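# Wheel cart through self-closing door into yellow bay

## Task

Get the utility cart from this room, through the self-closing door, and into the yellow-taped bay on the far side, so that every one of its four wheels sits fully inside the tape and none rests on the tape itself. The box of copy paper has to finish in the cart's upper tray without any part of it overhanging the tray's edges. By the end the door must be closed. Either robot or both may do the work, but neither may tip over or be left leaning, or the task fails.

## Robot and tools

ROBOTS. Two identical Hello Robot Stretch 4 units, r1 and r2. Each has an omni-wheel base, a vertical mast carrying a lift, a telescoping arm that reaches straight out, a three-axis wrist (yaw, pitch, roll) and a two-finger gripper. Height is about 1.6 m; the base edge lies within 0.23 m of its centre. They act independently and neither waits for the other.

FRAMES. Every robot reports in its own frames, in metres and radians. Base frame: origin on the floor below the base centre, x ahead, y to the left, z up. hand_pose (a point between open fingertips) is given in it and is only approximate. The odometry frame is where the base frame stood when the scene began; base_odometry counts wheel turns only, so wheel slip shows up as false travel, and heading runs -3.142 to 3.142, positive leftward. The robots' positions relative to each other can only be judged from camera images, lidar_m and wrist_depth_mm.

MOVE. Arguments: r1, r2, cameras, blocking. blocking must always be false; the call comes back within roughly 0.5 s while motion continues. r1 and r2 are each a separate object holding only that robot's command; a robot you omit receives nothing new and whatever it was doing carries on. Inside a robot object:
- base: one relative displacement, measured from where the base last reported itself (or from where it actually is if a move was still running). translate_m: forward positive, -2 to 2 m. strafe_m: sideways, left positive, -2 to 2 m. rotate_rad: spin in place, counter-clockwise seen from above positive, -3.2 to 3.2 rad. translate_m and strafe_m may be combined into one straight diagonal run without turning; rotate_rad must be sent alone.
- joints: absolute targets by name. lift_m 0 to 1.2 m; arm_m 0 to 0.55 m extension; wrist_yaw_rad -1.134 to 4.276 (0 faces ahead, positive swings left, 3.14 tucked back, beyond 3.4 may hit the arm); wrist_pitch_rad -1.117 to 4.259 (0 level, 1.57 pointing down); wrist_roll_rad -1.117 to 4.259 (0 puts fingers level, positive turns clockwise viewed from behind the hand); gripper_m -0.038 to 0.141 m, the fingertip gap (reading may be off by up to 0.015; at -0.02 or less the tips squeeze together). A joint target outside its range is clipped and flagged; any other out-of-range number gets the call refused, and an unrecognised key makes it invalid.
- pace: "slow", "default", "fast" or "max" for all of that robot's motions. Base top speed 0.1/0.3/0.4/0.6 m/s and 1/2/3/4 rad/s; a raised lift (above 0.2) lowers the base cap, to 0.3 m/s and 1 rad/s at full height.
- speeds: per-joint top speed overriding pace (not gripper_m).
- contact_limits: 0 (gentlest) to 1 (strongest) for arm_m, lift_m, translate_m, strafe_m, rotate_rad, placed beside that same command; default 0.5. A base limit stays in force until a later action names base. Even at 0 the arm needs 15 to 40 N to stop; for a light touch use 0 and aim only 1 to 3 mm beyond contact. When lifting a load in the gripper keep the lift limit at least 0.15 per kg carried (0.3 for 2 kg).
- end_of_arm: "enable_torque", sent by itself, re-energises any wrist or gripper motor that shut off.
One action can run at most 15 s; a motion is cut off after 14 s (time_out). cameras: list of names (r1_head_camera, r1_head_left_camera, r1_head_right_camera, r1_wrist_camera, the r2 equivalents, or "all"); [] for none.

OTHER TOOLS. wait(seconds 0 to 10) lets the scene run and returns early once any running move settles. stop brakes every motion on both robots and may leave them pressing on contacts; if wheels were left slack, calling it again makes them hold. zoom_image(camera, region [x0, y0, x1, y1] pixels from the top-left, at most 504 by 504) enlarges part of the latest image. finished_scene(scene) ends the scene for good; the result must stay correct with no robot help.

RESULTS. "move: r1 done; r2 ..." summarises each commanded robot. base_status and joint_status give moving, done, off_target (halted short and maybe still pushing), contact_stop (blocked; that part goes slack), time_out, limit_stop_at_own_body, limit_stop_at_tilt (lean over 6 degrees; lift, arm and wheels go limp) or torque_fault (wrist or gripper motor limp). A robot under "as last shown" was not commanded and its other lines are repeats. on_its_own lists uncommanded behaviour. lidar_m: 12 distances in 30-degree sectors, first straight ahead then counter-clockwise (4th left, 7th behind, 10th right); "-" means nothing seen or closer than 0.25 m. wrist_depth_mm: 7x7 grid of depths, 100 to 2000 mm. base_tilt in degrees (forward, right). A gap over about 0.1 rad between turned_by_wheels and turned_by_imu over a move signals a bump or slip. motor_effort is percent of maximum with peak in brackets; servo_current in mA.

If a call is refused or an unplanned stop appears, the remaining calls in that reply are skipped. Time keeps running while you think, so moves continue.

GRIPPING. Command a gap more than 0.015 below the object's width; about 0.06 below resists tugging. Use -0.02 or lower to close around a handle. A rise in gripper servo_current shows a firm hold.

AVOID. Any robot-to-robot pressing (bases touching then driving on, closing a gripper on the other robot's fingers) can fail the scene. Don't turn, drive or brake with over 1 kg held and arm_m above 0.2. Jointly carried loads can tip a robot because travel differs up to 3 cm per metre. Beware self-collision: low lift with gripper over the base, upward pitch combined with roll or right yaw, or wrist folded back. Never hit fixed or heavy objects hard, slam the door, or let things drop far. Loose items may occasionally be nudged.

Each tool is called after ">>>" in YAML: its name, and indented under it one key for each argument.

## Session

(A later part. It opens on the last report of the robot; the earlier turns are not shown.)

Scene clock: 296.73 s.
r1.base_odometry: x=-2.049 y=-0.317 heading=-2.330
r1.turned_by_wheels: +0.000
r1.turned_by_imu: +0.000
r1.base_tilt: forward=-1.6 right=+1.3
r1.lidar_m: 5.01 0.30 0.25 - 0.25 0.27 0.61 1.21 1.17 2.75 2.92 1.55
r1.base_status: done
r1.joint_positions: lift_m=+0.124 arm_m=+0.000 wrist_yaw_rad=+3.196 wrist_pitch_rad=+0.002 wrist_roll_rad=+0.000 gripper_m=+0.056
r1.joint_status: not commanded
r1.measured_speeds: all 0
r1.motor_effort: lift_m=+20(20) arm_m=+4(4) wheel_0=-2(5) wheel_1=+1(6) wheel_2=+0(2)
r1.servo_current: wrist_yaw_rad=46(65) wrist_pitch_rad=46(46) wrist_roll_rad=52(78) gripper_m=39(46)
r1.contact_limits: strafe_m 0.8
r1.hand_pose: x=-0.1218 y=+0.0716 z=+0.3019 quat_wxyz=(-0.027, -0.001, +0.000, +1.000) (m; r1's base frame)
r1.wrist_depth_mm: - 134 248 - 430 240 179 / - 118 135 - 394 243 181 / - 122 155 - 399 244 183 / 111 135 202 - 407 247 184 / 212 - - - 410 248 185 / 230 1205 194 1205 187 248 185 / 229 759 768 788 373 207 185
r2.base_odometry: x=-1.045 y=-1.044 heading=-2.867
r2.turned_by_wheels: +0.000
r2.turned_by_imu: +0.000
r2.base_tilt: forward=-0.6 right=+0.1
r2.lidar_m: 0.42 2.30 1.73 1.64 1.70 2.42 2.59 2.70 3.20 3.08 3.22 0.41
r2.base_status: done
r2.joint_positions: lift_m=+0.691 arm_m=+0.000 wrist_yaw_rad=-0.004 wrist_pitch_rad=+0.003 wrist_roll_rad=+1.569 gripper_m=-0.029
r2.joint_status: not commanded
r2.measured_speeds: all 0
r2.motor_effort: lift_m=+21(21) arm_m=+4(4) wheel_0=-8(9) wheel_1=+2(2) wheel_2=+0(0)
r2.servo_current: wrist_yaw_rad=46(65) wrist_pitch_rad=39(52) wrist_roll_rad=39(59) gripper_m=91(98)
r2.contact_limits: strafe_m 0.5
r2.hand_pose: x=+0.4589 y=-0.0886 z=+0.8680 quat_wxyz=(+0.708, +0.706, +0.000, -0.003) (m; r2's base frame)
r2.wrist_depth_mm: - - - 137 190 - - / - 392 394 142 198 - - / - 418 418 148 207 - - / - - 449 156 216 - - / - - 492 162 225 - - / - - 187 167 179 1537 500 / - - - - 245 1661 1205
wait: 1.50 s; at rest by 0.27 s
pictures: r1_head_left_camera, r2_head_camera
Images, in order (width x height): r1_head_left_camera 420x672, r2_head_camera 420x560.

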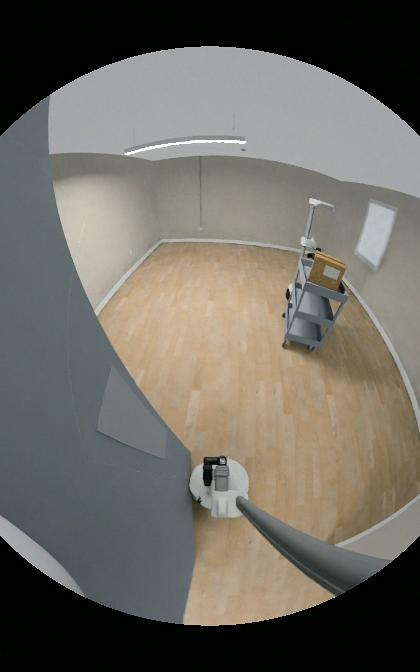

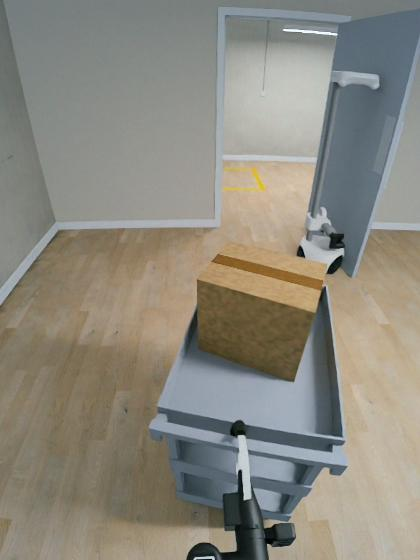

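>>> move:
  blocking: false
  r2: {"base":{"translate_m":0.4,"strafe_m":-0.08},"pace":"slow","contact_limits":{"translate_m":0.5}}

>>> wait:
  seconds: 2
  cameras: ["r2_head_camera"]

>>> wait:
  seconds: 2
  cameras: ["r2_head_camera"]

Scene clock: 306.27 s.
move: r2 moving
r1: as last shown
r1.lidar_m: 5.01 0.31 0.25 - 0.25 0.26 0.61 1.18 1.17 2.76 2.88 1.57
r1.motor_effort: lift_m=+20(20) arm_m=+4(4) wheel_0=-2(3) wheel_1=+1(1) wheel_2=+0(0)
r1.servo_current: wrist_yaw_rad=46(59) wrist_pitch_rad=39(46) wrist_roll_rad=39(59) gripper_m=33(46)
r1.contact_limits: strafe_m 0.8
r1.wrist_depth_mm: - 134 249 - 433 240 179 / - 119 135 - 397 242 181 / - 122 156 - 402 243 183 / 111 135 202 - 407 248 184 / 212 - - - 413 248 185 / 231 1205 193 1182 187 248 186 / 229 759 750 798 375 206 185
r2.base_odometry: x=-1.057 y=-1.045 heading=-2.867
r2.turned_by_wheels: +0.000
r2.turned_by_imu: +0.001
r2.base_tilt: forward=-0.8 right=+0.1
r2.lidar_m: 0.41 2.31 1.73 1.66 1.71 2.43 2.60 2.70 3.18 3.09 3.22 0.40
r2.base_status: translate_m moving; strafe_m moving
r2.joint_positions: lift_m=+0.691 arm_m=+0.000 wrist_yaw_rad=-0.004 wrist_pitch_rad=+0.003 wrist_roll_rad=+1.569 gripper_m=-0.029
r2.joint_status: not commanded
r2.measured_speeds: translate_m=+0.047 strafe_m=-0.010 rotate_rad=+0.000 lift_m=+0.000 arm_m=+0.000 wrist_yaw_rad=+0.000 wrist_pitch_rad=+0.000 wrist_roll_rad=+0.000
r2.motor_effort: lift_m=+21(21) arm_m=+4(4) wheel_0=+9(9) wheel_1=+6(7) wheel_2=-14(15)
r2.servo_current: wrist_yaw_rad=33(59) wrist_pitch_rad=39(52) wrist_roll_rad=33(52) gripper_m=91(98)
r2.contact_limits: translate_m 0.5
r2.hand_pose: x=+0.4589 y=-0.0886 z=+0.8680 quat_wxyz=(+0.708, +0.706, +0.000, -0.003) (m; r2's base frame)
r2.wrist_depth_mm: - - - 133 186 - - / - 387 389 137 193 - - / - 418 410 144 204 - - / - - 449 149 211 - - / - - 488 156 220 - - / - - 187 163 180 1618 504 / - - - - 239 1661 1205
pictures: none

Scene clock: 308.27 s.
earlier move: r2 moving
r1.base_odometry: x=-2.049 y=-0.317 heading=-2.330
r1.turned_by_wheels: +0.000
r1.turned_by_imu: +0.000
r1.base_tilt: forward=-1.6 right=+1.3
r1.lidar_m: 4.99 0.29 0.25 - 0.25 0.25 0.61 1.19 1.19 2.73 1.55 1.38
r1.base_status: not commanded
r1.joint_positions: lift_m=+0.124 arm_m=+0.000 wrist_yaw_rad=+3.196 wrist_pitch_rad=+0.002 wrist_roll_rad=+0.000 gripper_m=+0.056
r1.joint_status: not commanded
r1.measured_speeds: all 0
r1.motor_effort: lift_m=+19(20) arm_m=+4(4) wheel_0=-2(3) wheel_1=+1(1) wheel_2=+0(0)
r1.servo_current: wrist_yaw_rad=39(65) wrist_pitch_rad=39(52) wrist_roll_rad=46(65) gripper_m=46(46)
r1.contact_limits: strafe_m 0.8
r1.hand_pose: x=-0.1218 y=+0.0716 z=+0.3019 quat_wxyz=(-0.027, -0.001, +0.000, +1.000) (m; r1's base frame)
r1.wrist_depth_mm: - 134 249 - 430 240 179 / - 119 135 - 394 242 181 / - 122 155 - 399 243 183 / 112 135 201 - 407 248 184 / 213 - - - 410 248 185 / 230 1229 194 1205 187 250 185 / 229 750 750 788 375 207 185
r2.base_odometry: x=-1.245 y=-1.060 heading=-2.866
r2.turned_by_wheels: +0.001
r2.turned_by_imu: +0.004
r2.base_tilt: forward=-0.7 right=+0.0
r2.lidar_m: 0.40 0.47 1.77 1.68 1.74 2.48 2.80 2.95 3.14 3.06 3.21 0.39
r2.base_status: translate_m moving; strafe_m moving
r2.joint_positions: lift_m=+0.691 arm_m=+0.000 wrist_yaw_rad=+0.004 wrist_pitch_rad=+0.003 wrist_roll_rad=+1.569 gripper_m=-0.029
r2.joint_status: not commanded
r2.measured_speeds: translate_m=+0.098 strafe_m=-0.020 rotate_rad=+0.000 lift_m=+0.000 arm_m=+0.000 wrist_yaw_rad=+0.000 wrist_pitch_rad=+0.000 wrist_roll_rad=+0.000
r2.motor_effort: lift_m=+21(21) arm_m=+4(4) wheel_0=+10(17) wheel_1=+7(9) wheel_2=-8(19)
r2.servo_current: wrist_yaw_rad=59(59) wrist_pitch_rad=33(52) wrist_roll_rad=46(59) gripper_m=85(98)
r2.contact_limits: translate_m 0.5
r2.hand_pose: x=+0.4596 y=-0.0863 z=+0.8680 quat_wxyz=(+0.708, +0.706, +0.003, +0.000) (m; r2's base frame)
r2.wrist_depth_mm: - - - 134 187 - - / - 394 389 138 195 - - / - 418 410 145 204 - - / - - 445 150 211 - - / - - 484 156 220 - - / - - 188 163 181 1661 508 / - - - - 238 1618 1160
wait: 2.00 s; no rest
pictures: r2_head_camera
Images, in order (width x height): r2_head_camera 420x560.

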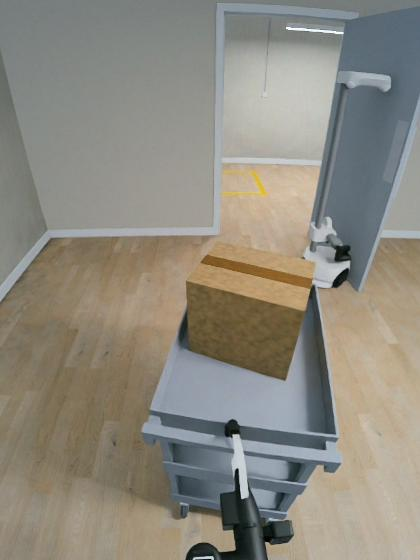

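Scene clock: 310.27 s.
earlier move: r2 moving
r1.base_odometry: x=-2.049 y=-0.317 heading=-2.330
r1.turned_by_wheels: +0.000
r1.turned_by_imu: +0.000
r1.base_tilt: forward=-1.6 right=+1.3
r1.lidar_m: 5.02 0.29 0.25 - 0.25 0.25 0.60 1.19 1.18 2.75 1.33 1.19
r1.base_status: not commanded
r1.joint_positions: lift_m=+0.124 arm_m=+0.000 wrist_yaw_rad=+3.196 wrist_pitch_rad=+0.002 wrist_roll_rad=+0.000 gripper_m=+0.056
r1.joint_status: not commanded
r1.measured_speeds: all 0
r1.motor_effort: lift_m=+20(20) arm_m=+4(4) wheel_0=-2(3) wheel_1=+1(1) wheel_2=+0(0)
r1.servo_current: wrist_yaw_rad=33(65) wrist_pitch_rad=52(52) wrist_roll_rad=59(65) gripper_m=46(46)
r1.contact_limits: strafe_m 0.8
r1.hand_pose: x=-0.1218 y=+0.0716 z=+0.3019 quat_wxyz=(-0.027, -0.001, +0.000, +1.000) (m; r1's base frame)
r1.wrist_depth_mm: - 134 249 - 430 239 180 / - 119 135 - 397 243 182 / - 122 155 - 402 244 183 / 111 135 201 - 410 246 185 / 213 - - - 413 248 185 / 231 1205 193 1160 187 250 185 / 229 759 750 788 377 207 185
r2.base_odometry: x=-1.436 y=-1.075 heading=-2.866
r2.turned_by_wheels: +0.000
r2.turned_by_imu: +0.002
r2.base_tilt: forward=-0.7 right=+0.0
r2.lidar_m: 0.40 0.43 1.78 1.72 1.78 2.56 2.97 3.11 3.14 3.01 3.17 0.43
r2.base_status: translate_m moving; strafe_m moving
r2.joint_positions: lift_m=+0.691 arm_m=+0.000 wrist_yaw_rad=+0.004 wrist_pitch_rad=+0.003 wrist_roll_rad=+1.569 gripper_m=-0.029
r2.joint_status: not commanded
r2.measured_speeds: translate_m=+0.058 strafe_m=-0.012 rotate_rad=+0.000 lift_m=+0.000 arm_m=+0.000 wrist_yaw_rad=+0.000 wrist_pitch_rad=+0.000 wrist_roll_rad=+0.000
r2.motor_effort: lift_m=+21(21) arm_m=+4(4) wheel_0=+10(17) wheel_1=+6(9) wheel_2=-4(19)
r2.servo_current: wrist_yaw_rad=46(59) wrist_pitch_rad=39(52) wrist_roll_rad=52(59) gripper_m=85(98)
r2.contact_limits: translate_m 0.5
r2.hand_pose: x=+0.4596 y=-0.0862 z=+0.8680 quat_wxyz=(+0.708, +0.706, +0.003, +0.000) (m; r2's base frame)
r2.wrist_depth_mm: - - - 147 202 1430 - / - - 585 150 207 - - / - 418 415 154 213 - - / - 452 439 158 216 - - / - - 466 162 223 - - / - - 189 165 180 - - / - - - - 234 1618 484
wait: 2.00 s; no rest
pictures: r2_head_camera
Images, in order (width x height): r2_head_camera 420x560.

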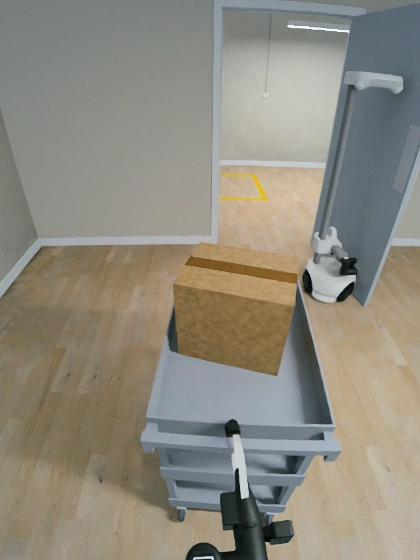

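>>> move:
  blocking: false
  r2: {"base":{"strafe_m":0.2},"pace":"slow","contact_limits":{"strafe_m":0.5}}

>>> wait:
  seconds: 3
  cameras: ["r2_head_camera"]

Scene clock: 320.13 s.
earlier move: r2 done
move: r2 moving
r1: as last shown
r1.lidar_m: 5.02 0.31 0.25 - 0.25 0.25 0.59 1.18 1.17 2.75 1.30 1.19
r1.servo_current: wrist_yaw_rad=46(65) wrist_pitch_rad=33(52) wrist_roll_rad=46(59) gripper_m=46(46)
r1.contact_limits: strafe_m 0.8
r1.wrist_depth_mm: - 134 249 - 430 239 179 / - 119 135 - 397 243 181 / - 122 155 - 402 245 183 / 111 135 202 - 404 247 185 / 211 - - - 410 248 185 / 231 1205 193 1182 188 249 186 / 230 750 750 798 375 206 185
r2.base_odometry: x=-1.448 y=-1.089 heading=-2.867
r2.turned_by_wheels: +0.000
r2.turned_by_imu: +0.000
r2.base_tilt: forward=-0.7 right=+0.1
r2.lidar_m: 0.38 0.46 1.79 1.72 1.82 2.54 3.01 3.15 3.12 3.04 3.17 0.43
r2.base_status: strafe_m moving
r2.joint_positions: lift_m=+0.691 arm_m=+0.000 wrist_yaw_rad=+0.002 wrist_pitch_rad=+0.003 wrist_roll_rad=+1.569 gripper_m=-0.029
r2.joint_status: not commanded
r2.measured_speeds: translate_m=+0.001 strafe_m=+0.057 rotate_rad=-0.004 lift_m=+0.000 arm_m=+0.000 wrist_yaw_rad=-0.021 wrist_pitch_rad=+0.000 wrist_roll_rad=+0.000
r2.motor_effort: lift_m=+21(21) arm_m=+4(4) wheel_0=-7(10) wheel_1=+7(10) wheel_2=+0(5)
r2.servo_current: wrist_yaw_rad=46(52) wrist_pitch_rad=46(46) wrist_roll_rad=46(52) gripper_m=85(91)
r2.contact_limits: strafe_m 0.5
r2.hand_pose: x=+0.4595 y=-0.0868 z=+0.8680 quat_wxyz=(+0.708, +0.706, +0.002, +0.000) (m; r2's base frame)
r2.wrist_depth_mm: - - - 152 208 1464 - / - - - 155 212 - - / - 424 415 158 217 798 - / - 449 442 160 221 820 - / - - 466 165 225 - - / - - 187 166 180 - - / - - - - 233 1537 496
pictures: none

Scene clock: 322.80 s.
earlier move: r2 done
r1.base_odometry: x=-2.049 y=-0.317 heading=-2.330
r1.turned_by_wheels: +0.000
r1.turned_by_imu: +0.000
r1.base_tilt: forward=-1.6 right=+1.3
r1.lidar_m: 5.01 0.31 0.25 - 0.25 0.25 0.60 1.17 1.15 2.75 1.40 1.28
r1.base_status: not commanded
r1.joint_positions: lift_m=+0.124 arm_m=+0.000 wrist_yaw_rad=+3.196 wrist_pitch_rad=+0.002 wrist_roll_rad=+0.000 gripper_m=+0.056
r1.joint_status: not commanded
r1.measured_speeds: all 0
r1.motor_effort: lift_m=+20(20) arm_m=+4(4) wheel_0=-2(3) wheel_1=+1(1) wheel_2=+0(0)
r1.servo_current: wrist_yaw_rad=52(72) wrist_pitch_rad=39(52) wrist_roll_rad=46(65) gripper_m=39(46)
r1.contact_limits: strafe_m 0.8
r1.hand_pose: x=-0.1218 y=+0.0716 z=+0.3019 quat_wxyz=(-0.027, -0.001, +0.000, +1.000) (m; r1's base frame)
r1.wrist_depth_mm: - 134 249 - 430 240 180 / - 118 135 - 397 243 181 / - 122 155 - 402 244 183 / 111 135 202 - 410 246 184 / 212 - - - 410 248 185 / 230 1205 195 1182 188 249 186 / 229 759 759 798 375 206 186
r2.base_odometry: x=-1.397 y=-1.268 heading=-2.867
r2.turned_by_wheels: +0.000
r2.turned_by_imu: -0.001
r2.base_tilt: forward=-0.7 right=+0.1
r2.lidar_m: 0.43 2.11 1.58 1.50 1.60 2.29 2.99 3.11 3.29 3.21 3.37 0.39
r2.base_status: done
r2.joint_positions: lift_m=+0.691 arm_m=+0.000 wrist_yaw_rad=-0.006 wrist_pitch_rad=+0.003 wrist_roll_rad=+1.569 gripper_m=-0.029
r2.joint_status: not commanded
r2.measured_speeds: all 0
r2.motor_effort: lift_m=+21(21) arm_m=+4(4) wheel_0=-7(16) wheel_1=+3(10) wheel_2=+0(5)
r2.servo_current: wrist_yaw_rad=46(65) wrist_pitch_rad=46(52) wrist_roll_rad=46(52) gripper_m=85(98)
r2.contact_limits: strafe_m 0.5
r2.hand_pose: x=+0.4588 y=-0.0890 z=+0.8680 quat_wxyz=(+0.708, +0.706, -0.001, -0.003) (m; r2's base frame)
r2.wrist_depth_mm: - 382 373 121 174 - - / - 379 384 128 185 - - / - 424 418 136 196 - - / - - 462 145 209 - - / - - 525 155 224 1808 - / - - 187 165 178 1499 496 / - - - - - 1708 1205
wait: 2.67 of 3 s (r2 has come to rest)
pictures: r2_head_camera
Images, in order (width x height): r2_head_camera 420x560.

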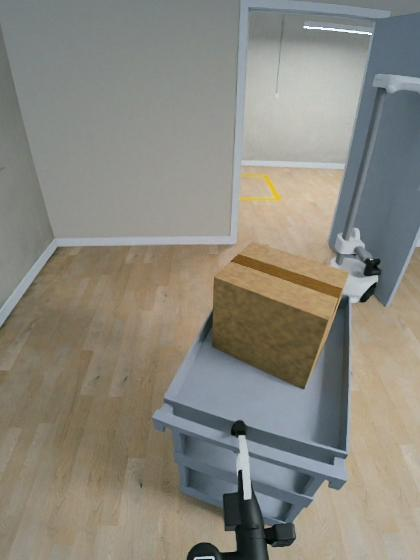

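>>> move:
  blocking: false
  r2: {"base":{"translate_m":0.4,"strafe_m":-0.095},"pace":"slow","contact_limits":{"translate_m":0.5}}

>>> wait:
  seconds: 4.5
  cameras: ["r2_head_camera"]

Scene clock: 331.53 s.
move: r2 moving
r1: as last shown
r1.base_tilt: forward=-1.6 right=+1.2
r1.lidar_m: 5.00 0.31 0.25 - 0.25 0.25 0.61 1.19 1.19 2.75 1.35 1.30
r1.motor_effort: lift_m=+20(20) arm_m=+4(4) wheel_0=-2(2) wheel_1=+1(1) wheel_2=+0(0)
r1.servo_current: wrist_yaw_rad=46(65) wrist_pitch_rad=46(52) wrist_roll_rad=33(72) gripper_m=39(46)
r1.contact_limits: strafe_m 0.8
r1.wrist_depth_mm: - 134 249 - 433 240 180 / - 119 135 - 394 244 182 / - 122 155 - 402 243 183 / 111 135 201 - 407 247 184 / 212 - - - 407 247 185 / 229 1205 193 1205 188 248 185 / 229 750 759 778 375 207 185
r2.base_odometry: x=-1.410 y=-1.269 heading=-2.866
r2.turned_by_wheels: +0.000
r2.turned_by_imu: +0.001
r2.base_tilt: forward=-0.7 right=+0.1
r2.lidar_m: 0.40 2.17 1.61 1.54 1.62 2.27 3.03 3.11 3.30 3.22 0.44 0.36
r2.base_status: translate_m moving; strafe_m moving
r2.joint_positions: lift_m=+0.691 arm_m=+0.000 wrist_yaw_rad=-0.006 wrist_pitch_rad=+0.003 wrist_roll_rad=+1.569 gripper_m=-0.029
r2.joint_status: not commanded
r2.measured_speeds: translate_m=+0.048 strafe_m=-0.011 rotate_rad=+0.000 lift_m=+0.000 arm_m=+0.000 wrist_yaw_rad=+0.000 wrist_pitch_rad=+0.000 wrist_roll_rad=+0.000
r2.motor_effort: lift_m=+21(21) arm_m=+4(4) wheel_0=+9(10) wheel_1=+7(7) wheel_2=-13(13)
r2.servo_current: wrist_yaw_rad=59(59) wrist_pitch_rad=39(46) wrist_roll_rad=33(52) gripper_m=91(91)
r2.contact_limits: translate_m 0.5
r2.hand_pose: x=+0.4588 y=-0.0890 z=+0.8680 quat_wxyz=(+0.708, +0.706, -0.001, -0.003) (m; r2's base frame)
r2.wrist_depth_mm: - 373 366 116 169 - - / - 373 377 123 180 - - / - 421 415 131 191 - - / - - 459 140 204 - - / - - 517 149 217 1661 - / - - 186 159 179 1537 500 / - - - - 252 1576 1205
pictures: none

Scene clock: 336.03 s.
earlier move: r2 moving
r1.base_odometry: x=-2.049 y=-0.317 heading=-2.330
r1.turned_by_wheels: +0.000
r1.turned_by_imu: +0.000
r1.base_tilt: forward=-1.6 right=+1.2
r1.lidar_m: 5.01 0.28 0.25 - 0.25 0.25 0.61 1.19 1.16 2.75 0.95 1.12
r1.base_status: not commanded
r1.joint_positions: lift_m=+0.124 arm_m=+0.000 wrist_yaw_rad=+3.196 wrist_pitch_rad=+0.002 wrist_roll_rad=+0.000 gripper_m=+0.056
r1.joint_status: not commanded
r1.measured_speeds: all 0
r1.motor_effort: lift_m=+20(20) arm_m=+4(4) wheel_0=-2(3) wheel_1=+1(1) wheel_2=+0(0)
r1.servo_current: wrist_yaw_rad=59(72) wrist_pitch_rad=39(52) wrist_roll_rad=52(72) gripper_m=39(52)
r1.contact_limits: strafe_m 0.8
r1.hand_pose: x=-0.1218 y=+0.0716 z=+0.3019 quat_wxyz=(-0.027, -0.001, +0.000, +1.000) (m; r1's base frame)
r1.wrist_depth_mm: - 134 248 - 433 240 180 / - 118 135 - 399 244 181 / - 123 155 - 402 243 183 / 111 135 202 - 410 248 185 / 211 - - - 407 249 185 / 231 1229 194 1205 187 248 185 / 230 750 750 788 373 206 185
r2.base_odometry: x=-1.807 y=-1.286 heading=-2.866
r2.turned_by_wheels: +0.001
r2.turned_by_imu: +0.004
r2.base_tilt: forward=-0.7 right=+0.0
r2.lidar_m: 0.41 0.45 1.68 1.59 1.69 2.35 3.44 3.55 3.25 3.15 1.97 0.40
r2.base_status: translate_m moving; strafe_m moving
r2.joint_positions: lift_m=+0.691 arm_m=+0.000 wrist_yaw_rad=+0.005 wrist_pitch_rad=+0.003 wrist_roll_rad=+1.569 gripper_m=-0.029
r2.joint_status: not commanded
r2.measured_speeds: translate_m=+0.010 strafe_m=-0.003 rotate_rad=+0.001 lift_m=+0.000 arm_m=+0.000 wrist_yaw_rad=+0.000 wrist_pitch_rad=+0.000 wrist_roll_rad=+0.000
r2.motor_effort: lift_m=+21(21) arm_m=+4(4) wheel_0=+11(17) wheel_1=+6(9) wheel_2=-4(16)
r2.servo_current: wrist_yaw_rad=52(65) wrist_pitch_rad=39(46) wrist_roll_rad=39(59) gripper_m=85(98)
r2.contact_limits: translate_m 0.5
r2.hand_pose: x=+0.4597 y=-0.0859 z=+0.8680 quat_wxyz=(+0.708, +0.706, +0.003, +0.001) (m; r2's base frame)
r2.wrist_depth_mm: - - - 580 188 - - / - 397 392 141 196 - - / - 415 410 146 204 - - / - - 445 152 213 - - / - - 484 157 220 - - / - - 189 164 179 1661 512 / - - - - 238 1661 1160
wait: 4.50 s; no rest
pictures: r2_head_camera
Images, in order (width x height): r2_head_camera 420x560.

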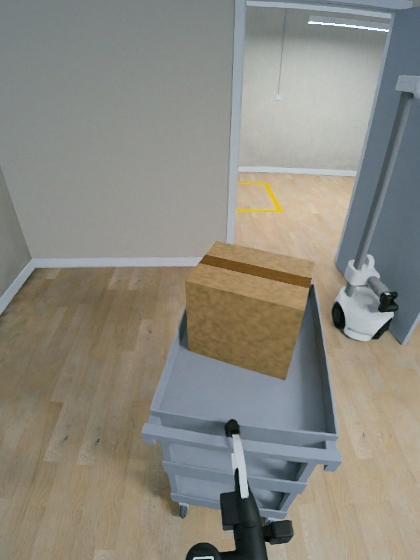

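>>> move:
  blocking: false
  r2: {"base":{"translate_m":-0.45,"strafe_m":0.30},"pace":"slow","contact_limits":{"translate_m":0.5}}

>>> wait:
  seconds: 6
  cameras: ["r2_head_camera"]

Scene clock: 357.70 s.
earlier move: r2 done
move: r2 moving
r1: as last shown
r1.base_tilt: forward=-1.6 right=+1.3
r1.lidar_m: 5.02 0.31 0.25 - 0.25 0.25 0.64 1.18 1.17 2.74 0.96 1.11
r1.servo_current: wrist_yaw_rad=52(72) wrist_pitch_rad=39(46) wrist_roll_rad=33(65) gripper_m=46(46)
r1.contact_limits: strafe_m 0.8
r1.wrist_depth_mm: - 134 249 - 430 241 180 / - 119 135 - 394 243 181 / - 122 156 - 399 245 183 / 111 135 202 - 402 246 183 / 212 - - - 410 247 185 / 230 1205 193 1205 187 249 186 / 229 759 750 778 375 206 185
r2.base_odometry: x=-1.795 y=-1.290 heading=-2.865
r2.turned_by_wheels: +0.001
r2.turned_by_imu: +0.001
r2.base_tilt: forward=-0.7 right=+0.1
r2.lidar_m: 0.42 0.43 1.66 1.60 1.67 2.34 3.38 3.54 3.22 3.15 2.01 0.40
r2.base_status: translate_m moving; strafe_m moving
r2.joint_positions: lift_m=+0.691 arm_m=+0.000 wrist_yaw_rad=+0.005 wrist_pitch_rad=+0.003 wrist_roll_rad=+1.569 gripper_m=-0.029
r2.joint_status: not commanded
r2.measured_speeds: translate_m=-0.047 strafe_m=+0.030 rotate_rad=-0.003 lift_m=+0.000 arm_m=+0.000 wrist_yaw_rad=+0.000 wrist_pitch_rad=+0.000 wrist_roll_rad=+0.000
r2.motor_effort: lift_m=+21(21) arm_m=+1(4) wheel_0=-6(8) wheel_1=+5(6) wheel_2=+12(14)
r2.servo_current: wrist_yaw_rad=52(59) wrist_pitch_rad=46(46) wrist_roll_rad=46(59) gripper_m=91(98)
r2.contact_limits: translate_m 0.5
r2.hand_pose: x=+0.4598 y=-0.0859 z=+0.8680 quat_wxyz=(+0.708, +0.706, +0.003, +0.001) (m; r2's base frame)
r2.wrist_depth_mm: - - - 139 193 - - / - 399 394 143 200 - - / - 421 415 148 207 - - / - - 449 156 216 - - / - - 484 161 222 - - / - - 186 166 179 1618 517 / - - - - 242 1618 1138
pictures: none

Scene clock: 363.70 s.
earlier move: r2 moving
r1.base_odometry: x=-2.049 y=-0.317 heading=-2.330
r1.turned_by_wheels: +0.000
r1.turned_by_imu: +0.000
r1.base_tilt: forward=-1.6 right=+1.3
r1.lidar_m: 5.01 0.30 0.25 - 0.25 0.25 0.63 1.18 1.15 2.73 1.50 1.46
r1.base_status: not commanded
r1.joint_positions: lift_m=+0.124 arm_m=+0.000 wrist_yaw_rad=+3.196 wrist_pitch_rad=+0.002 wrist_roll_rad=+0.000 gripper_m=+0.056
r1.joint_status: not commanded
r1.measured_speeds: all 0
r1.motor_effort: lift_m=+20(20) arm_m=+4(4) wheel_0=-2(3) wheel_1=+1(1) wheel_2=+0(0)
r1.servo_current: wrist_yaw_rad=52(72) wrist_pitch_rad=46(52) wrist_roll_rad=33(72) gripper_m=33(46)
r1.contact_limits: strafe_m 0.8
r1.hand_pose: x=-0.1218 y=+0.0716 z=+0.3019 quat_wxyz=(-0.027, -0.001, +0.000, +1.000) (m; r1's base frame)
r1.wrist_depth_mm: - 134 248 - 430 240 180 / - 119 135 - 397 242 181 / - 123 155 - 402 245 183 / 111 135 201 - 404 248 185 / 212 - - - 415 248 185 / 230 1205 193 1205 187 249 185 / 229 750 750 798 375 207 185
r2.base_odometry: x=-1.293 y=-1.451 heading=-2.865
r2.turned_by_wheels: +0.000
r2.turned_by_imu: +0.001
r2.base_tilt: forward=-0.7 right=+0.0
r2.lidar_m: 0.42 0.50 1.37 1.31 1.39 1.95 2.96 3.06 3.54 3.42 3.62 0.40
r2.base_status: translate_m moving; strafe_m moving
r2.joint_positions: lift_m=+0.691 arm_m=+0.000 wrist_yaw_rad=+0.004 wrist_pitch_rad=+0.003 wrist_roll_rad=+1.569 gripper_m=-0.029
r2.joint_status: not commanded
r2.measured_speeds: all 0
r2.motor_effort: lift_m=+21(21) arm_m=-4(4) wheel_0=+1(14) wheel_1=+4(7) wheel_2=+9(14)
r2.servo_current: wrist_yaw_rad=59(59) wrist_pitch_rad=46(46) wrist_roll_rad=46(65) gripper_m=85(98)
r2.contact_limits: translate_m 0.5
r2.hand_pose: x=+0.4596 y=-0.0864 z=+0.8680 quat_wxyz=(+0.708, +0.706, +0.002, +0.000) (m; r2's base frame)
r2.wrist_depth_mm: - - 488 127 177 - - / - 379 379 131 190 - - / - 421 415 140 196 - - / - - 455 147 210 - - / - - 500 156 223 - - / - - 186 164 180 1499 504 / - - - - 251 1661 1229
wait: 6.00 s; no rest
pictures: r2_head_camera
Images, in order (width x height): r2_head_camera 420x560.

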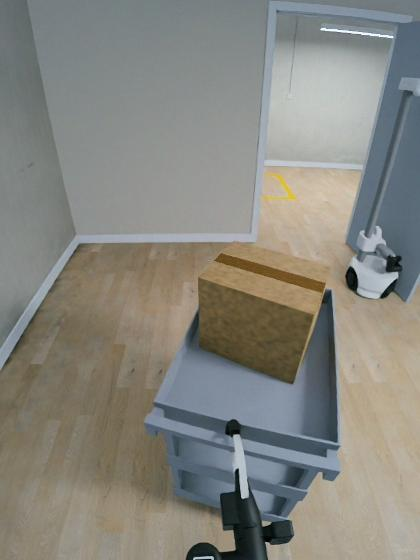

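>>> move:
  blocking: false
  r2: {"joints":{"gripper_m":0.12}}

>>> wait:
  seconds: 3

>>> move:
  blocking: false
  r2: {"base":{"translate_m":-0.15},"pace":"slow"}

>>> wait:
  seconds: 4

>>> move:
  blocking: false
  r2: {"base":{"strafe_m":0.71},"joints":{"wrist_roll_rad":0.0}}

>>> wait:
  seconds: 2

>>> wait:
  seconds: 4
  cameras: ["r2_head_camera","r2_head_right_camera"]

Scene clock: 427.40 s.
earlier move: r2 done
move: r2 moving
r1: as last shown
r1.lidar_m: 5.01 0.29 0.25 - 0.25 0.25 0.61 1.19 1.15 2.75 1.50 1.47
r1.motor_effort: lift_m=+19(20) arm_m=+4(4) wheel_0=-3(3) wheel_1=+1(1) wheel_2=+0(0)
r1.servo_current: wrist_yaw_rad=39(59) wrist_pitch_rad=46(46) wrist_roll_rad=65(65) gripper_m=33(52)
r1.contact_limits: strafe_m 0.8
r1.wrist_depth_mm: - 134 249 - 430 240 180 / - 119 135 - 394 243 181 / - 122 155 - 399 244 183 / 111 135 202 - 407 247 184 / 212 - - - 410 248 185 / 230 1205 194 1182 188 248 185 / 229 750 741 788 375 207 185
r2.base_odometry: x=-1.293 y=-1.451 heading=-2.865
r2.turned_by_wheels: +0.000
r2.turned_by_imu: +0.000
r2.base_tilt: forward=-0.7 right=+0.0
r2.lidar_m: 0.43 0.50 1.35 1.33 1.41 1.94 2.95 3.07 3.51 3.42 3.61 0.41
r2.base_status: done
r2.joint_positions: lift_m=+0.691 arm_m=+0.000 wrist_yaw_rad=+0.004 wrist_pitch_rad=+0.003 wrist_roll_rad=+1.569 gripper_m=-0.003
r2.joint_status: gripper_m moving
r2.measured_speeds: all 0
r2.motor_effort: lift_m=+21(21) arm_m=-4(4) wheel_0=+0(2) wheel_1=+4(4) wheel_2=+6(10)
r2.servo_current: wrist_yaw_rad=59(65) wrist_pitch_rad=39(52) wrist_roll_rad=46(52) gripper_m=111(111)
r2.contact_limits: translate_m 0.5
r2.hand_pose: x=+0.4596 y=-0.0864 z=+0.8680 quat_wxyz=(+0.708, +0.706, +0.002, +0.000) (m; r2's base frame)
r2.wrist_depth_mm: - - 508 130 182 - - / - 384 384 135 192 - - / - 424 421 144 204 - - / - - 459 151 216 - - / - - 508 160 227 - - / - - 190 168 182 1618 504 / - - - - - - 1205
pictures: none

Scene clock: 429.13 s.
earlier move: r2 done
r1.base_odometry: x=-2.049 y=-0.317 heading=-2.330
r1.turned_by_wheels: +0.000
r1.turned_by_imu: +0.000
r1.base_tilt: forward=-1.6 right=+1.3
r1.lidar_m: 5.01 0.30 0.25 - 0.25 0.25 0.62 1.19 1.19 2.74 1.45 1.45
r1.base_status: not commanded
r1.joint_positions: lift_m=+0.124 arm_m=+0.000 wrist_yaw_rad=+3.196 wrist_pitch_rad=+0.002 wrist_roll_rad=+0.000 gripper_m=+0.056
r1.joint_status: not commanded
r1.measured_speeds: all 0
r1.motor_effort: lift_m=+19(20) arm_m=+4(4) wheel_0=-2(3) wheel_1=+1(1) wheel_2=+0(0)
r1.servo_current: wrist_yaw_rad=46(65) wrist_pitch_rad=39(52) wrist_roll_rad=39(65) gripper_m=39(52)
r1.contact_limits: strafe_m 0.8
r1.hand_pose: x=-0.1218 y=+0.0716 z=+0.3019 quat_wxyz=(-0.027, -0.001, +0.000, +1.000) (m; r1's base frame)
r1.wrist_depth_mm: - 134 248 - 430 239 180 / - 119 135 - 399 242 182 / - 122 155 - 399 244 184 / 111 135 201 - 407 247 184 / 212 - - - 410 249 186 / 230 1205 194 1182 188 248 185 / 229 750 759 798 377 206 185
r2.base_odometry: x=-1.293 y=-1.451 heading=-2.865
r2.turned_by_wheels: +0.000
r2.turned_by_imu: +0.000
r2.base_tilt: forward=-0.7 right=+0.1
r2.lidar_m: 0.44 1.85 1.36 1.31 1.40 1.97 2.94 3.06 3.51 3.41 3.61 0.41
r2.base_status: done
r2.joint_positions: lift_m=+0.691 arm_m=+0.000 wrist_yaw_rad=+0.003 wrist_pitch_rad=+0.003 wrist_roll_rad=+1.569 gripper_m=+0.120
r2.joint_status: all done
r2.measured_speeds: all 0
r2.motor_effort: lift_m=+21(21) arm_m=-4(4) wheel_0=+0(2) wheel_1=+4(4) wheel_2=+4(10)
r2.servo_current: wrist_yaw_rad=39(65) wrist_pitch_rad=46(52) wrist_roll_rad=52(65) gripper_m=52(130)
r2.contact_limits: translate_m 0.5
r2.hand_pose: x=+0.4595 y=-0.0867 z=+0.8680 quat_wxyz=(+0.708, +0.706, +0.002, +0.000) (m; r2's base frame)
r2.wrist_depth_mm: - - - 144 196 - - / - 402 399 150 206 - - / - 445 433 159 217 - - / - - 477 167 229 - - / - - 508 179 239 - - / - - 198 182 213 1464 508 / - - - - - 1756 1205
wait: 1.73 of 3 s (r2 has come to rest)
pictures: none

Scene clock: 429.63 s.
move: r2 moving
r1: as last shown
r1.lidar_m: 5.01 0.31 0.25 - 0.25 0.26 0.61 1.20 1.18 2.74 1.49 1.45
r1.motor_effort: lift_m=+20(20) arm_m=+4(4) wheel_0=-2(3) wheel_1=+1(1) wheel_2=+0(0)
r1.servo_current: wrist_yaw_rad=39(65) wrist_pitch_rad=39(52) wrist_roll_rad=52(59) gripper_m=39(46)
r1.contact_limits: strafe_m 0.8
r1.wrist_depth_mm: - 134 250 - 427 239 180 / - 119 135 - 397 242 182 / - 123 155 - 402 244 183 / 111 135 202 - 407 248 183 / 213 - - - 407 247 185 / 231 1229 193 1182 187 249 185 / 228 759 750 788 375 207 185
r2.base_odometry: x=-1.281 y=-1.448 heading=-2.865
r2.turned_by_wheels: +0.000
r2.turned_by_imu: +0.000
r2.base_tilt: forward=-0.7 right=+0.1
r2.lidar_m: 0.44 1.84 1.37 1.29 1.40 1.94 2.90 3.06 3.55 3.42 3.62 0.43
r2.base_status: translate_m moving
r2.joint_positions: lift_m=+0.691 arm_m=+0.000 wrist_yaw_rad=+0.003 wrist_pitch_rad=+0.003 wrist_roll_rad=+1.569 gripper_m=+0.120
r2.joint_status: not commanded
r2.measured_speeds: translate_m=-0.049 strafe_m=+0.000 rotate_rad=-0.002 lift_m=+0.000 arm_m=+0.000 wrist_yaw_rad=+0.000 wrist_pitch_rad=+0.000 wrist_roll_rad=+0.000
r2.motor_effort: lift_m=+21(21) arm_m=-4(4) wheel_0=-8(8) wheel_1=-5(7) wheel_2=+9(10)
r2.servo_current: wrist_yaw_rad=46(46) wrist_pitch_rad=46(46) wrist_roll_rad=46(59) gripper_m=52(59)
r2.hand_pose: x=+0.4595 y=-0.0867 z=+0.8680 quat_wxyz=(+0.708, +0.706, +0.002, +0.000) (m; r2's base frame)
r2.wrist_depth_mm: - - - 153 206 - - / - 413 404 160 216 778 - / - 459 445 169 228 - - / - - 484 180 239 - - / - - 525 190 251 - - / - - 198 195 201 1537 500 / - - - - - 1756 1205
pictures: none

Scene clock: 431.90 s.
earlier move: r2 done
r1.base_odometry: x=-2.049 y=-0.317 heading=-2.330
r1.turned_by_wheels: +0.000
r1.turned_by_imu: +0.000
r1.base_tilt: forward=-1.6 right=+1.3
r1.lidar_m: 5.02 0.31 0.25 - 0.25 0.25 0.59 1.19 1.17 2.76 1.45 1.45
r1.base_status: not commanded
r1.joint_positions: lift_m=+0.124 arm_m=+0.000 wrist_yaw_rad=+3.196 wrist_pitch_rad=+0.002 wrist_roll_rad=+0.000 gripper_m=+0.056
r1.joint_status: not commanded
r1.measured_speeds: all 0
r1.motor_effort: lift_m=+19(20) arm_m=+4(4) wheel_0=-2(3) wheel_1=+1(1) wheel_2=+0(0)
r1.servo_current: wrist_yaw_rad=46(72) wrist_pitch_rad=46(52) wrist_roll_rad=46(65) gripper_m=46(52)
r1.contact_limits: strafe_m 0.8
r1.hand_pose: x=-0.1218 y=+0.0716 z=+0.3019 quat_wxyz=(-0.027, -0.001, +0.000, +1.000) (m; r1's base frame)
r1.wrist_depth_mm: - 134 248 - 430 240 180 / - 119 135 - 394 242 181 / - 123 155 - 404 244 183 / 112 135 202 - 407 248 185 / 213 - - - 413 249 185 / 231 1229 194 1182 187 250 185 / 229 759 750 778 375 206 186
r2.base_odometry: x=-1.149 y=-1.410 heading=-2.865
r2.turned_by_wheels: +0.000
r2.turned_by_imu: +0.000
r2.base_tilt: forward=-0.7 right=+0.1
r2.lidar_m: 0.55 1.86 1.38 1.32 1.41 1.97 2.77 2.92 3.54 3.41 3.57 0.54
r2.base_status: done
r2.joint_positions: lift_m=+0.691 arm_m=+0.000 wrist_yaw_rad=+0.003 wrist_pitch_rad=+0.003 wrist_roll_rad=+1.569 gripper_m=+0.120
r2.joint_status: not commanded
r2.measured_speeds: all 0
r2.motor_effort: lift_m=+21(21) arm_m=-4(4) wheel_0=-4(9) wheel_1=-5(8) wheel_2=+6(10)
r2.servo_current: wrist_yaw_rad=59(59) wrist_pitch_rad=46(46) wrist_roll_rad=46(59) gripper_m=46(59)
r2.hand_pose: x=+0.4595 y=-0.0867 z=+0.8680 quat_wxyz=(+0.708, +0.706, +0.002, +0.000) (m; r2's base frame)
r2.wrist_depth_mm: - - - 320 325 715 - / - - 585 342 343 891 - / - - 564 364 362 - - / - - 627 389 382 - - / - - 691 404 404 - - / - - 198 355 198 559 433 / - - - - 469 469 466
wait: 2.27 of 4 s (r2 has come to rest)
pictures: none

Scene clock: 432.40 s.
move: r2 moving
r1: as last shown
r1.lidar_m: 5.01 0.30 0.25 - 0.25 0.25 0.59 1.18 1.16 2.74 1.46 1.43
r1.motor_effort: lift_m=+20(20) arm_m=+4(4) wheel_0=-3(3) wheel_1=+1(1) wheel_2=+0(0)
r1.servo_current: wrist_yaw_rad=59(59) wrist_pitch_rad=46(46) wrist_roll_rad=52(59) gripper_m=46(46)
r1.contact_limits: strafe_m 0.8
r1.wrist_depth_mm: - 134 248 - 433 240 180 / - 119 135 - 394 242 181 / - 122 155 - 402 243 183 / 111 135 202 - 410 247 185 / 211 - - - 410 248 185 / 229 1229 194 1160 188 249 185 / 229 750 759 798 373 206 185
r2.base_odometry: x=-1.139 y=-1.445 heading=-2.865
r2.turned_by_wheels: +0.000
r2.turned_by_imu: +0.000
r2.base_tilt: forward=-0.7 right=+0.0
r2.lidar_m: 0.57 1.82 1.37 1.28 1.36 1.92 2.75 2.91 3.56 3.43 3.60 0.56
r2.base_status: strafe_m moving
r2.joint_positions: lift_m=+0.691 arm_m=+0.000 wrist_yaw_rad=+0.003 wrist_pitch_rad=+0.003 wrist_roll_rad=+0.982 gripper_m=+0.120
r2.joint_status: wrist_roll_rad moving
r2.measured_speeds: translate_m=+0.001 strafe_m=+0.142 rotate_rad=-0.007 lift_m=+0.000 arm_m=+0.000 wrist_yaw_rad=+0.000 wrist_pitch_rad=+0.000 wrist_roll_rad=-1.820
r2.motor_effort: lift_m=+21(21) arm_m=-4(4) wheel_0=-9(11) wheel_1=+11(11) wheel_2=+0(4)
r2.servo_current: wrist_yaw_rad=52(59) wrist_pitch_rad=33(46) wrist_roll_rad=85(98) gripper_m=52(59)
r2.hand_pose: x=+0.4595 y=-0.0867 z=+0.8680 quat_wxyz=(+0.882, +0.472, +0.002, +0.000) (m; r2's base frame)
r2.wrist_depth_mm: - - - 627 - 294 1708 / - - - 554 343 330 340 / - - 647 597 345 854 - / - - - 647 373 946 - / - - - 407 397 - - / - - 198 370 198 - - / - - - - 1808 - -
pictures: none

Scene clock: 434.40 s.
earlier move: r2 moving
r1.base_odometry: x=-2.049 y=-0.317 heading=-2.330
r1.turned_by_wheels: +0.000
r1.turned_by_imu: +0.000
r1.base_tilt: forward=-1.6 right=+1.2
r1.lidar_m: 5.01 0.31 0.25 - 0.25 0.26 0.62 1.17 1.14 2.75 1.46 1.45
r1.base_status: not commanded
r1.joint_positions: lift_m=+0.124 arm_m=+0.000 wrist_yaw_rad=+3.196 wrist_pitch_rad=+0.002 wrist_roll_rad=+0.000 gripper_m=+0.056
r1.joint_status: not commanded
r1.measured_speeds: all 0
r1.motor_effort: lift_m=+19(20) arm_m=+4(4) wheel_0=-3(3) wheel_1=+1(1) wheel_2=+0(0)
r1.servo_current: wrist_yaw_rad=52(65) wrist_pitch_rad=39(46) wrist_roll_rad=46(65) gripper_m=39(46)
r1.contact_limits: strafe_m 0.8
r1.hand_pose: x=-0.1218 y=+0.0716 z=+0.3019 quat_wxyz=(-0.027, -0.001, +0.000, +1.000) (m; r1's base frame)
r1.wrist_depth_mm: - 134 249 - 430 240 180 / - 119 135 - 394 243 182 / - 122 155 - 399 243 183 / 112 135 202 - 410 247 184 / 211 - - - 413 247 185 / 229 1229 193 1205 187 249 186 / 229 750 750 798 373 206 185
r2.base_odometry: x=-0.987 y=-1.980 heading=-2.865
r2.turned_by_wheels: +0.000
r2.turned_by_imu: +0.000
r2.base_tilt: forward=-0.7 right=+0.1
r2.lidar_m: 2.61 1.05 0.77 0.74 0.77 1.07 2.76 2.90 4.01 4.01 0.80 0.78
r2.base_status: strafe_m moving
r2.joint_positions: lift_m=+0.691 arm_m=+0.000 wrist_yaw_rad=+0.003 wrist_pitch_rad=+0.003 wrist_roll_rad=+0.002 gripper_m=+0.120
r2.joint_status: all done
r2.measured_speeds: translate_m=+0.000 strafe_m=+0.264 rotate_rad=-0.001 lift_m=+0.000 arm_m=+0.000 wrist_yaw_rad=+0.000 wrist_pitch_rad=+0.000 wrist_roll_rad=+0.000
r2.motor_effort: lift_m=+21(21) arm_m=-4(4) wheel_0=-4(15) wheel_1=+2(12) wheel_2=+0(4)
r2.servo_current: wrist_yaw_rad=52(65) wrist_pitch_rad=39(52) wrist_roll_rad=46(98) gripper_m=52(59)
r2.hand_pose: x=+0.4595 y=-0.0867 z=+0.8680 quat_wxyz=(+1.000, +0.001, +0.002, +0.001) (m; r2's base frame)
r2.wrist_depth_mm: - - - - - - - / - - - - - - - / - - - - - - - / - - - - - - - / - - - - - - 976 / - 186 201 - 199 - - / - - 1983 - 1863 1756 -
wait: 2.00 s; no rest
pictures: none

Scene clock: 435.60 s.
earlier move: r2 done
r1.base_odometry: x=-2.049 y=-0.317 heading=-2.330
r1.turned_by_wheels: +0.000
r1.turned_by_imu: +0.000
r1.base_tilt: forward=-1.6 right=+1.3
r1.lidar_m: 5.02 0.31 0.25 - 0.25 0.26 0.62 1.15 1.15 2.74 1.43 1.43
r1.base_status: not commanded
r1.joint_positions: lift_m=+0.124 arm_m=+0.000 wrist_yaw_rad=+3.196 wrist_pitch_rad=+0.002 wrist_roll_rad=+0.000 gripper_m=+0.056
r1.joint_status: not commanded
r1.measured_speeds: all 0
r1.motor_effort: lift_m=+19(20) arm_m=+4(4) wheel_0=-2(3) wheel_1=+0(1) wheel_2=+0(0)
r1.servo_current: wrist_yaw_rad=52(65) wrist_pitch_rad=52(52) wrist_roll_rad=46(65) gripper_m=46(46)
r1.contact_limits: strafe_m 0.8
r1.hand_pose: x=-0.1218 y=+0.0716 z=+0.3019 quat_wxyz=(-0.027, -0.001, +0.000, +1.000) (m; r1's base frame)
r1.wrist_depth_mm: - 134 249 - 433 240 179 / - 119 135 - 397 243 181 / - 122 155 - 404 245 183 / 111 135 202 - 404 248 184 / 211 - - - 413 249 185 / 230 1229 193 1182 188 249 185 / 229 750 750 788 373 206 185
r2.base_odometry: x=-0.955 y=-2.093 heading=-2.865
r2.turned_by_wheels: +0.000
r2.turned_by_imu: +0.000
r2.base_tilt: forward=-0.7 right=+0.1
r2.lidar_m: 2.24 0.87 0.65 0.62 0.68 0.88 2.75 2.89 4.03 4.12 0.88 0.86
r2.base_status: done
r2.joint_positions: lift_m=+0.691 arm_m=+0.000 wrist_yaw_rad=+0.003 wrist_pitch_rad=+0.003 wrist_roll_rad=+0.002 gripper_m=+0.120
r2.joint_status: all done
r2.measured_speeds: all 0
r2.motor_effort: lift_m=+21(21) arm_m=-4(4) wheel_0=-2(15) wheel_1=+2(12) wheel_2=+0(4)
r2.servo_current: wrist_yaw_rad=46(65) wrist_pitch_rad=39(52) wrist_roll_rad=52(98) gripper_m=52(59)
r2.hand_pose: x=+0.4595 y=-0.0867 z=+0.8680 quat_wxyz=(+1.000, +0.001, +0.002, +0.001) (m; r2's base frame)
r2.wrist_depth_mm: - - - - - - - / - - - - - - - / - - - - - - - / - - - - - - - / - - - - - - - / - 186 198 - 199 - - / - - 1863 - 1921 1756 1808
wait: 1.20 of 4 s (r2 has come to rest)
pictures: r2_head_camera, r2_head_right_camera
Images, in order (width x height): r2_head_camera 420x560, r2_head_right_camera 420x672.

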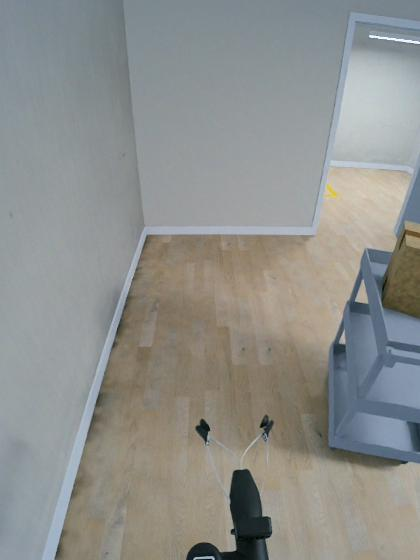

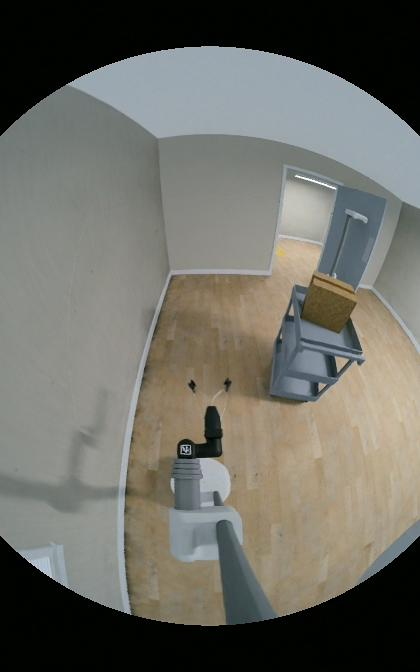

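>>> move:
  blocking: false
  r2: {"base":{"translate_m":1.05}}

>>> wait:
  seconds: 6

>>> move:
  blocking: false
  r2: {"base":{"rotate_rad":-1.571}}

>>> wait:
  seconds: 4
  cameras: ["r2_head_camera","r2_head_right_camera","r2_wrist_camera"]

Scene clock: 442.23 s.
move: r2 moving
r1: as last shown
r1.lidar_m: 5.01 0.30 0.25 - 0.25 0.27 0.64 1.19 1.17 2.75 1.46 1.43
r1.motor_effort: lift_m=+20(20) arm_m=+4(4) wheel_0=-2(2) wheel_1=+1(1) wheel_2=+0(0)
r1.servo_current: wrist_yaw_rad=33(65) wrist_pitch_rad=46(46) wrist_roll_rad=26(65) gripper_m=39(39)
r1.contact_limits: strafe_m 0.8
r1.wrist_depth_mm: - 134 249 - 430 240 180 / - 119 135 - 392 242 181 / - 123 156 - 402 243 183 / 112 135 201 - 404 246 184 / 211 - - - 407 249 185 / 230 1229 194 1160 188 248 185 / 229 759 750 798 377 207 185
r2.base_odometry: x=-0.985 y=-2.102 heading=-2.865
r2.turned_by_wheels: +0.000
r2.turned_by_imu: +0.001
r2.base_tilt: forward=-0.7 right=+0.0
r2.lidar_m: 2.23 0.86 0.63 0.59 0.67 0.90 2.79 2.93 4.09 4.12 0.83 0.86
r2.base_status: translate_m moving
r2.joint_positions: lift_m=+0.691 arm_m=+0.000 wrist_yaw_rad=+0.003 wrist_pitch_rad=+0.003 wrist_roll_rad=+0.002 gripper_m=+0.120
r2.joint_status: not commanded
r2.measured_speeds: translate_m=+0.121 strafe_m=-0.001 rotate_rad=+0.004 lift_m=+0.000 arm_m=+0.000 wrist_yaw_rad=+0.000 wrist_pitch_rad=+0.000 wrist_roll_rad=+0.000
r2.motor_effort: lift_m=+21(21) arm_m=-4(4) wheel_0=+9(9) wheel_1=+7(8) wheel_2=-14(14)
r2.servo_current: wrist_yaw_rad=52(59) wrist_pitch_rad=39(46) wrist_roll_rad=39(52) gripper_m=46(59)
r2.hand_pose: x=+0.4595 y=-0.0867 z=+0.8680 quat_wxyz=(+1.000, +0.001, +0.002, +0.001) (m; r2's base frame)
r2.wrist_depth_mm: - - - - - - - / - - - - - - - / - - - - - - - / - - - - - - - / - - - - - - - / - 185 198 - 200 - - / - - 1921 - 1921 1756 1863
pictures: none

Scene clock: 446.73 s.
earlier move: r2 done
r1.base_odometry: x=-2.049 y=-0.317 heading=-2.330
r1.turned_by_wheels: +0.000
r1.turned_by_imu: +0.000
r1.base_tilt: forward=-1.5 right=+1.2
r1.lidar_m: 5.01 0.30 0.25 - 0.25 0.26 0.62 1.17 1.15 2.75 1.45 1.45
r1.base_status: not commanded
r1.joint_positions: lift_m=+0.124 arm_m=+0.000 wrist_yaw_rad=+3.196 wrist_pitch_rad=+0.002 wrist_roll_rad=+0.000 gripper_m=+0.056
r1.joint_status: not commanded
r1.measured_speeds: all 0
r1.motor_effort: lift_m=+20(20) arm_m=+4(4) wheel_0=-2(3) wheel_1=+1(1) wheel_2=+0(0)
r1.servo_current: wrist_yaw_rad=52(72) wrist_pitch_rad=46(52) wrist_roll_rad=46(78) gripper_m=39(46)
r1.contact_limits: strafe_m 0.8
r1.hand_pose: x=-0.1218 y=+0.0716 z=+0.3019 quat_wxyz=(-0.027, -0.001, +0.000, +1.000) (m; r1's base frame)
r1.wrist_depth_mm: - 134 249 - 430 239 179 / - 119 135 - 392 242 181 / - 122 155 - 402 244 183 / 112 135 201 - 407 247 184 / 212 - - - 410 248 186 / 230 1229 194 1205 187 249 185 / 229 759 750 798 377 207 185
r2.base_odometry: x=-1.965 y=-2.380 heading=-2.865
r2.turned_by_wheels: +0.000
r2.turned_by_imu: +0.001
r2.base_tilt: forward=-0.7 right=+0.1
r2.lidar_m: 2.01 0.84 0.63 0.57 0.63 0.90 2.72 3.97 0.65 0.66 0.82 2.10
r2.base_status: done
r2.joint_positions: lift_m=+0.691 arm_m=+0.000 wrist_yaw_rad=+0.003 wrist_pitch_rad=+0.003 wrist_roll_rad=+0.002 gripper_m=+0.120
r2.joint_status: not commanded
r2.measured_speeds: all 0
r2.motor_effort: lift_m=+20(21) arm_m=-3(4) wheel_0=+4(11) wheel_1=+3(9) wheel_2=-3(16)
r2.servo_current: wrist_yaw_rad=52(65) wrist_pitch_rad=46(52) wrist_roll_rad=59(65) gripper_m=52(59)
r2.hand_pose: x=+0.4595 y=-0.0867 z=+0.8681 quat_wxyz=(+1.000, +0.001, +0.002, +0.001) (m; r2's base frame)
r2.wrist_depth_mm: - - - - - - - / - - - - - - - / - - 1808 - - - - / - - 1808 - - - - / - - - - - - - / - 185 189 - 186 - - / - - - - - - 1708
wait: 4.50 of 6 s (r2 has come to rest)
pictures: none

Scene clock: 447.23 s.
move: r2 moving
r1: as last shown
r1.base_tilt: forward=-1.6 right=+1.3
r1.lidar_m: 5.01 0.27 0.25 - 0.25 0.26 0.61 1.17 1.18 2.75 1.47 1.42
r1.motor_effort: lift_m=+19(20) arm_m=+4(4) wheel_0=-3(3) wheel_1=+1(1) wheel_2=+0(0)
r1.servo_current: wrist_yaw_rad=33(65) wrist_pitch_rad=39(46) wrist_roll_rad=46(65) gripper_m=39(52)
r1.contact_limits: strafe_m 0.8
r1.wrist_depth_mm: - 134 248 - 430 239 180 / - 119 135 - 397 242 181 / - 122 155 - 402 244 183 / 111 135 202 - 407 247 185 / 212 - - - 413 248 185 / 230 1205 193 1182 187 249 186 / 229 759 759 788 377 206 185
r2.base_odometry: x=-1.965 y=-2.380 heading=-3.117
r2.turned_by_wheels: -0.252
r2.turned_by_imu: -0.245
r2.base_tilt: forward=-0.7 right=+0.0
r2.lidar_m: 1.99 1.12 0.69 0.58 0.58 0.71 1.35 3.82 0.71 0.66 0.73 2.31
r2.base_status: rotate_rad moving
r2.joint_positions: lift_m=+0.691 arm_m=+0.000 wrist_yaw_rad=+0.003 wrist_pitch_rad=+0.003 wrist_roll_rad=+0.002 gripper_m=+0.120
r2.joint_status: not commanded
r2.measured_speeds: translate_m=-0.001 strafe_m=-0.001 rotate_rad=-0.973 lift_m=+0.000 arm_m=+0.000 wrist_yaw_rad=+0.000 wrist_pitch_rad=+0.000 wrist_roll_rad=+0.000
r2.motor_effort: lift_m=+20(20) arm_m=-4(4) wheel_0=+6(11) wheel_1=+9(10) wheel_2=+11(11)
r2.servo_current: wrist_yaw_rad=39(52) wrist_pitch_rad=39(46) wrist_roll_rad=46(59) gripper_m=52(59)
r2.hand_pose: x=+0.4595 y=-0.0867 z=+0.8681 quat_wxyz=(+1.000, +0.001, +0.002, +0.001) (m; r2's base frame)
r2.wrist_depth_mm: - - - - - - - / - 1618 - - - - - / - 1708 - - - - - / - 1618 - - - - - / - - - - - - - / - 214 189 - 186 - - / - - - - - 1756 1808
pictures: none

Scene clock: 448.80 s.
earlier move: r2 done
r1.base_odometry: x=-2.049 y=-0.317 heading=-2.330
r1.turned_by_wheels: +0.000
r1.turned_by_imu: +0.000
r1.base_tilt: forward=-1.6 right=+1.2
r1.lidar_m: 5.01 0.32 0.25 - 0.25 0.26 0.61 1.19 1.19 2.75 1.47 1.46
r1.base_status: not commanded
r1.joint_positions: lift_m=+0.124 arm_m=+0.000 wrist_yaw_rad=+3.196 wrist_pitch_rad=+0.002 wrist_roll_rad=+0.000 gripper_m=+0.056
r1.joint_status: not commanded
r1.measured_speeds: all 0
r1.motor_effort: lift_m=+20(20) arm_m=+4(4) wheel_0=-2(3) wheel_1=+1(1) wheel_2=+0(0)
r1.servo_current: wrist_yaw_rad=52(65) wrist_pitch_rad=39(46) wrist_roll_rad=52(72) gripper_m=39(52)
r1.contact_limits: strafe_m 0.8
r1.hand_pose: x=-0.1218 y=+0.0716 z=+0.3019 quat_wxyz=(-0.027, -0.001, +0.000, +1.000) (m; r1's base frame)
r1.wrist_depth_mm: - 134 249 - 430 239 180 / - 119 135 - 394 242 181 / - 122 155 - 402 243 183 / 111 135 202 - 407 246 184 / 212 - - - 410 248 185 / 231 1205 194 1182 187 250 185 / 229 750 741 798 375 207 186
r2.base_odometry: x=-1.965 y=-2.380 heading=+1.848
r2.turned_by_wheels: -1.318
r2.turned_by_imu: -1.283
r2.base_tilt: forward=-0.7 right=+0.0
r2.lidar_m: 0.66 2.26 2.09 2.00 0.84 0.62 0.59 0.60 0.90 2.79 4.00 0.66
r2.base_status: done
r2.joint_positions: lift_m=+0.691 arm_m=+0.000 wrist_yaw_rad=+0.003 wrist_pitch_rad=+0.003 wrist_roll_rad=+0.002 gripper_m=+0.120
r2.joint_status: not commanded
r2.measured_speeds: all 0
r2.motor_effort: lift_m=+20(20) arm_m=-4(4) wheel_0=+3(11) wheel_1=+2(11) wheel_2=+4(12)
r2.servo_current: wrist_yaw_rad=59(59) wrist_pitch_rad=39(46) wrist_roll_rad=46(59) gripper_m=46(59)
r2.hand_pose: x=+0.4595 y=-0.0867 z=+0.8681 quat_wxyz=(+1.000, +0.001, +0.002, +0.001) (m; r2's base frame)
r2.wrist_depth_mm: - - - - - - - / - - - 512 - - - / - - 603 508 647 - - / - - 603 512 597 - - / - 569 504 462 424 389 368 / - 1808 198 455 197 389 370 / 1808 1863 1863 - - - 370
wait: 1.57 of 4 s (r2 has come to rest)
pictures: r2_head_camera, r2_head_right_camera, r2_wrist_camera
Images, in order (width x height): r2_head_camera 420x560, r2_head_right_camera 420x672, r2_wrist_camera 616x392.

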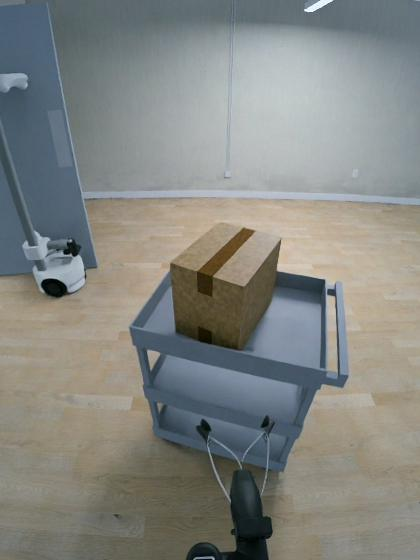

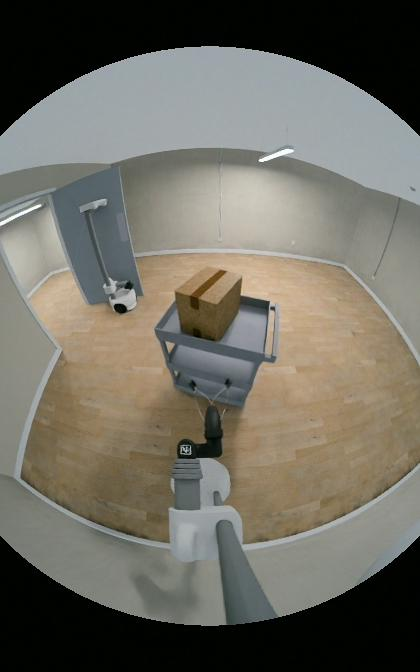

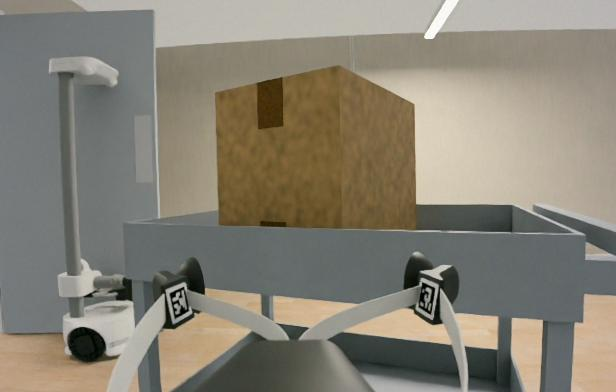

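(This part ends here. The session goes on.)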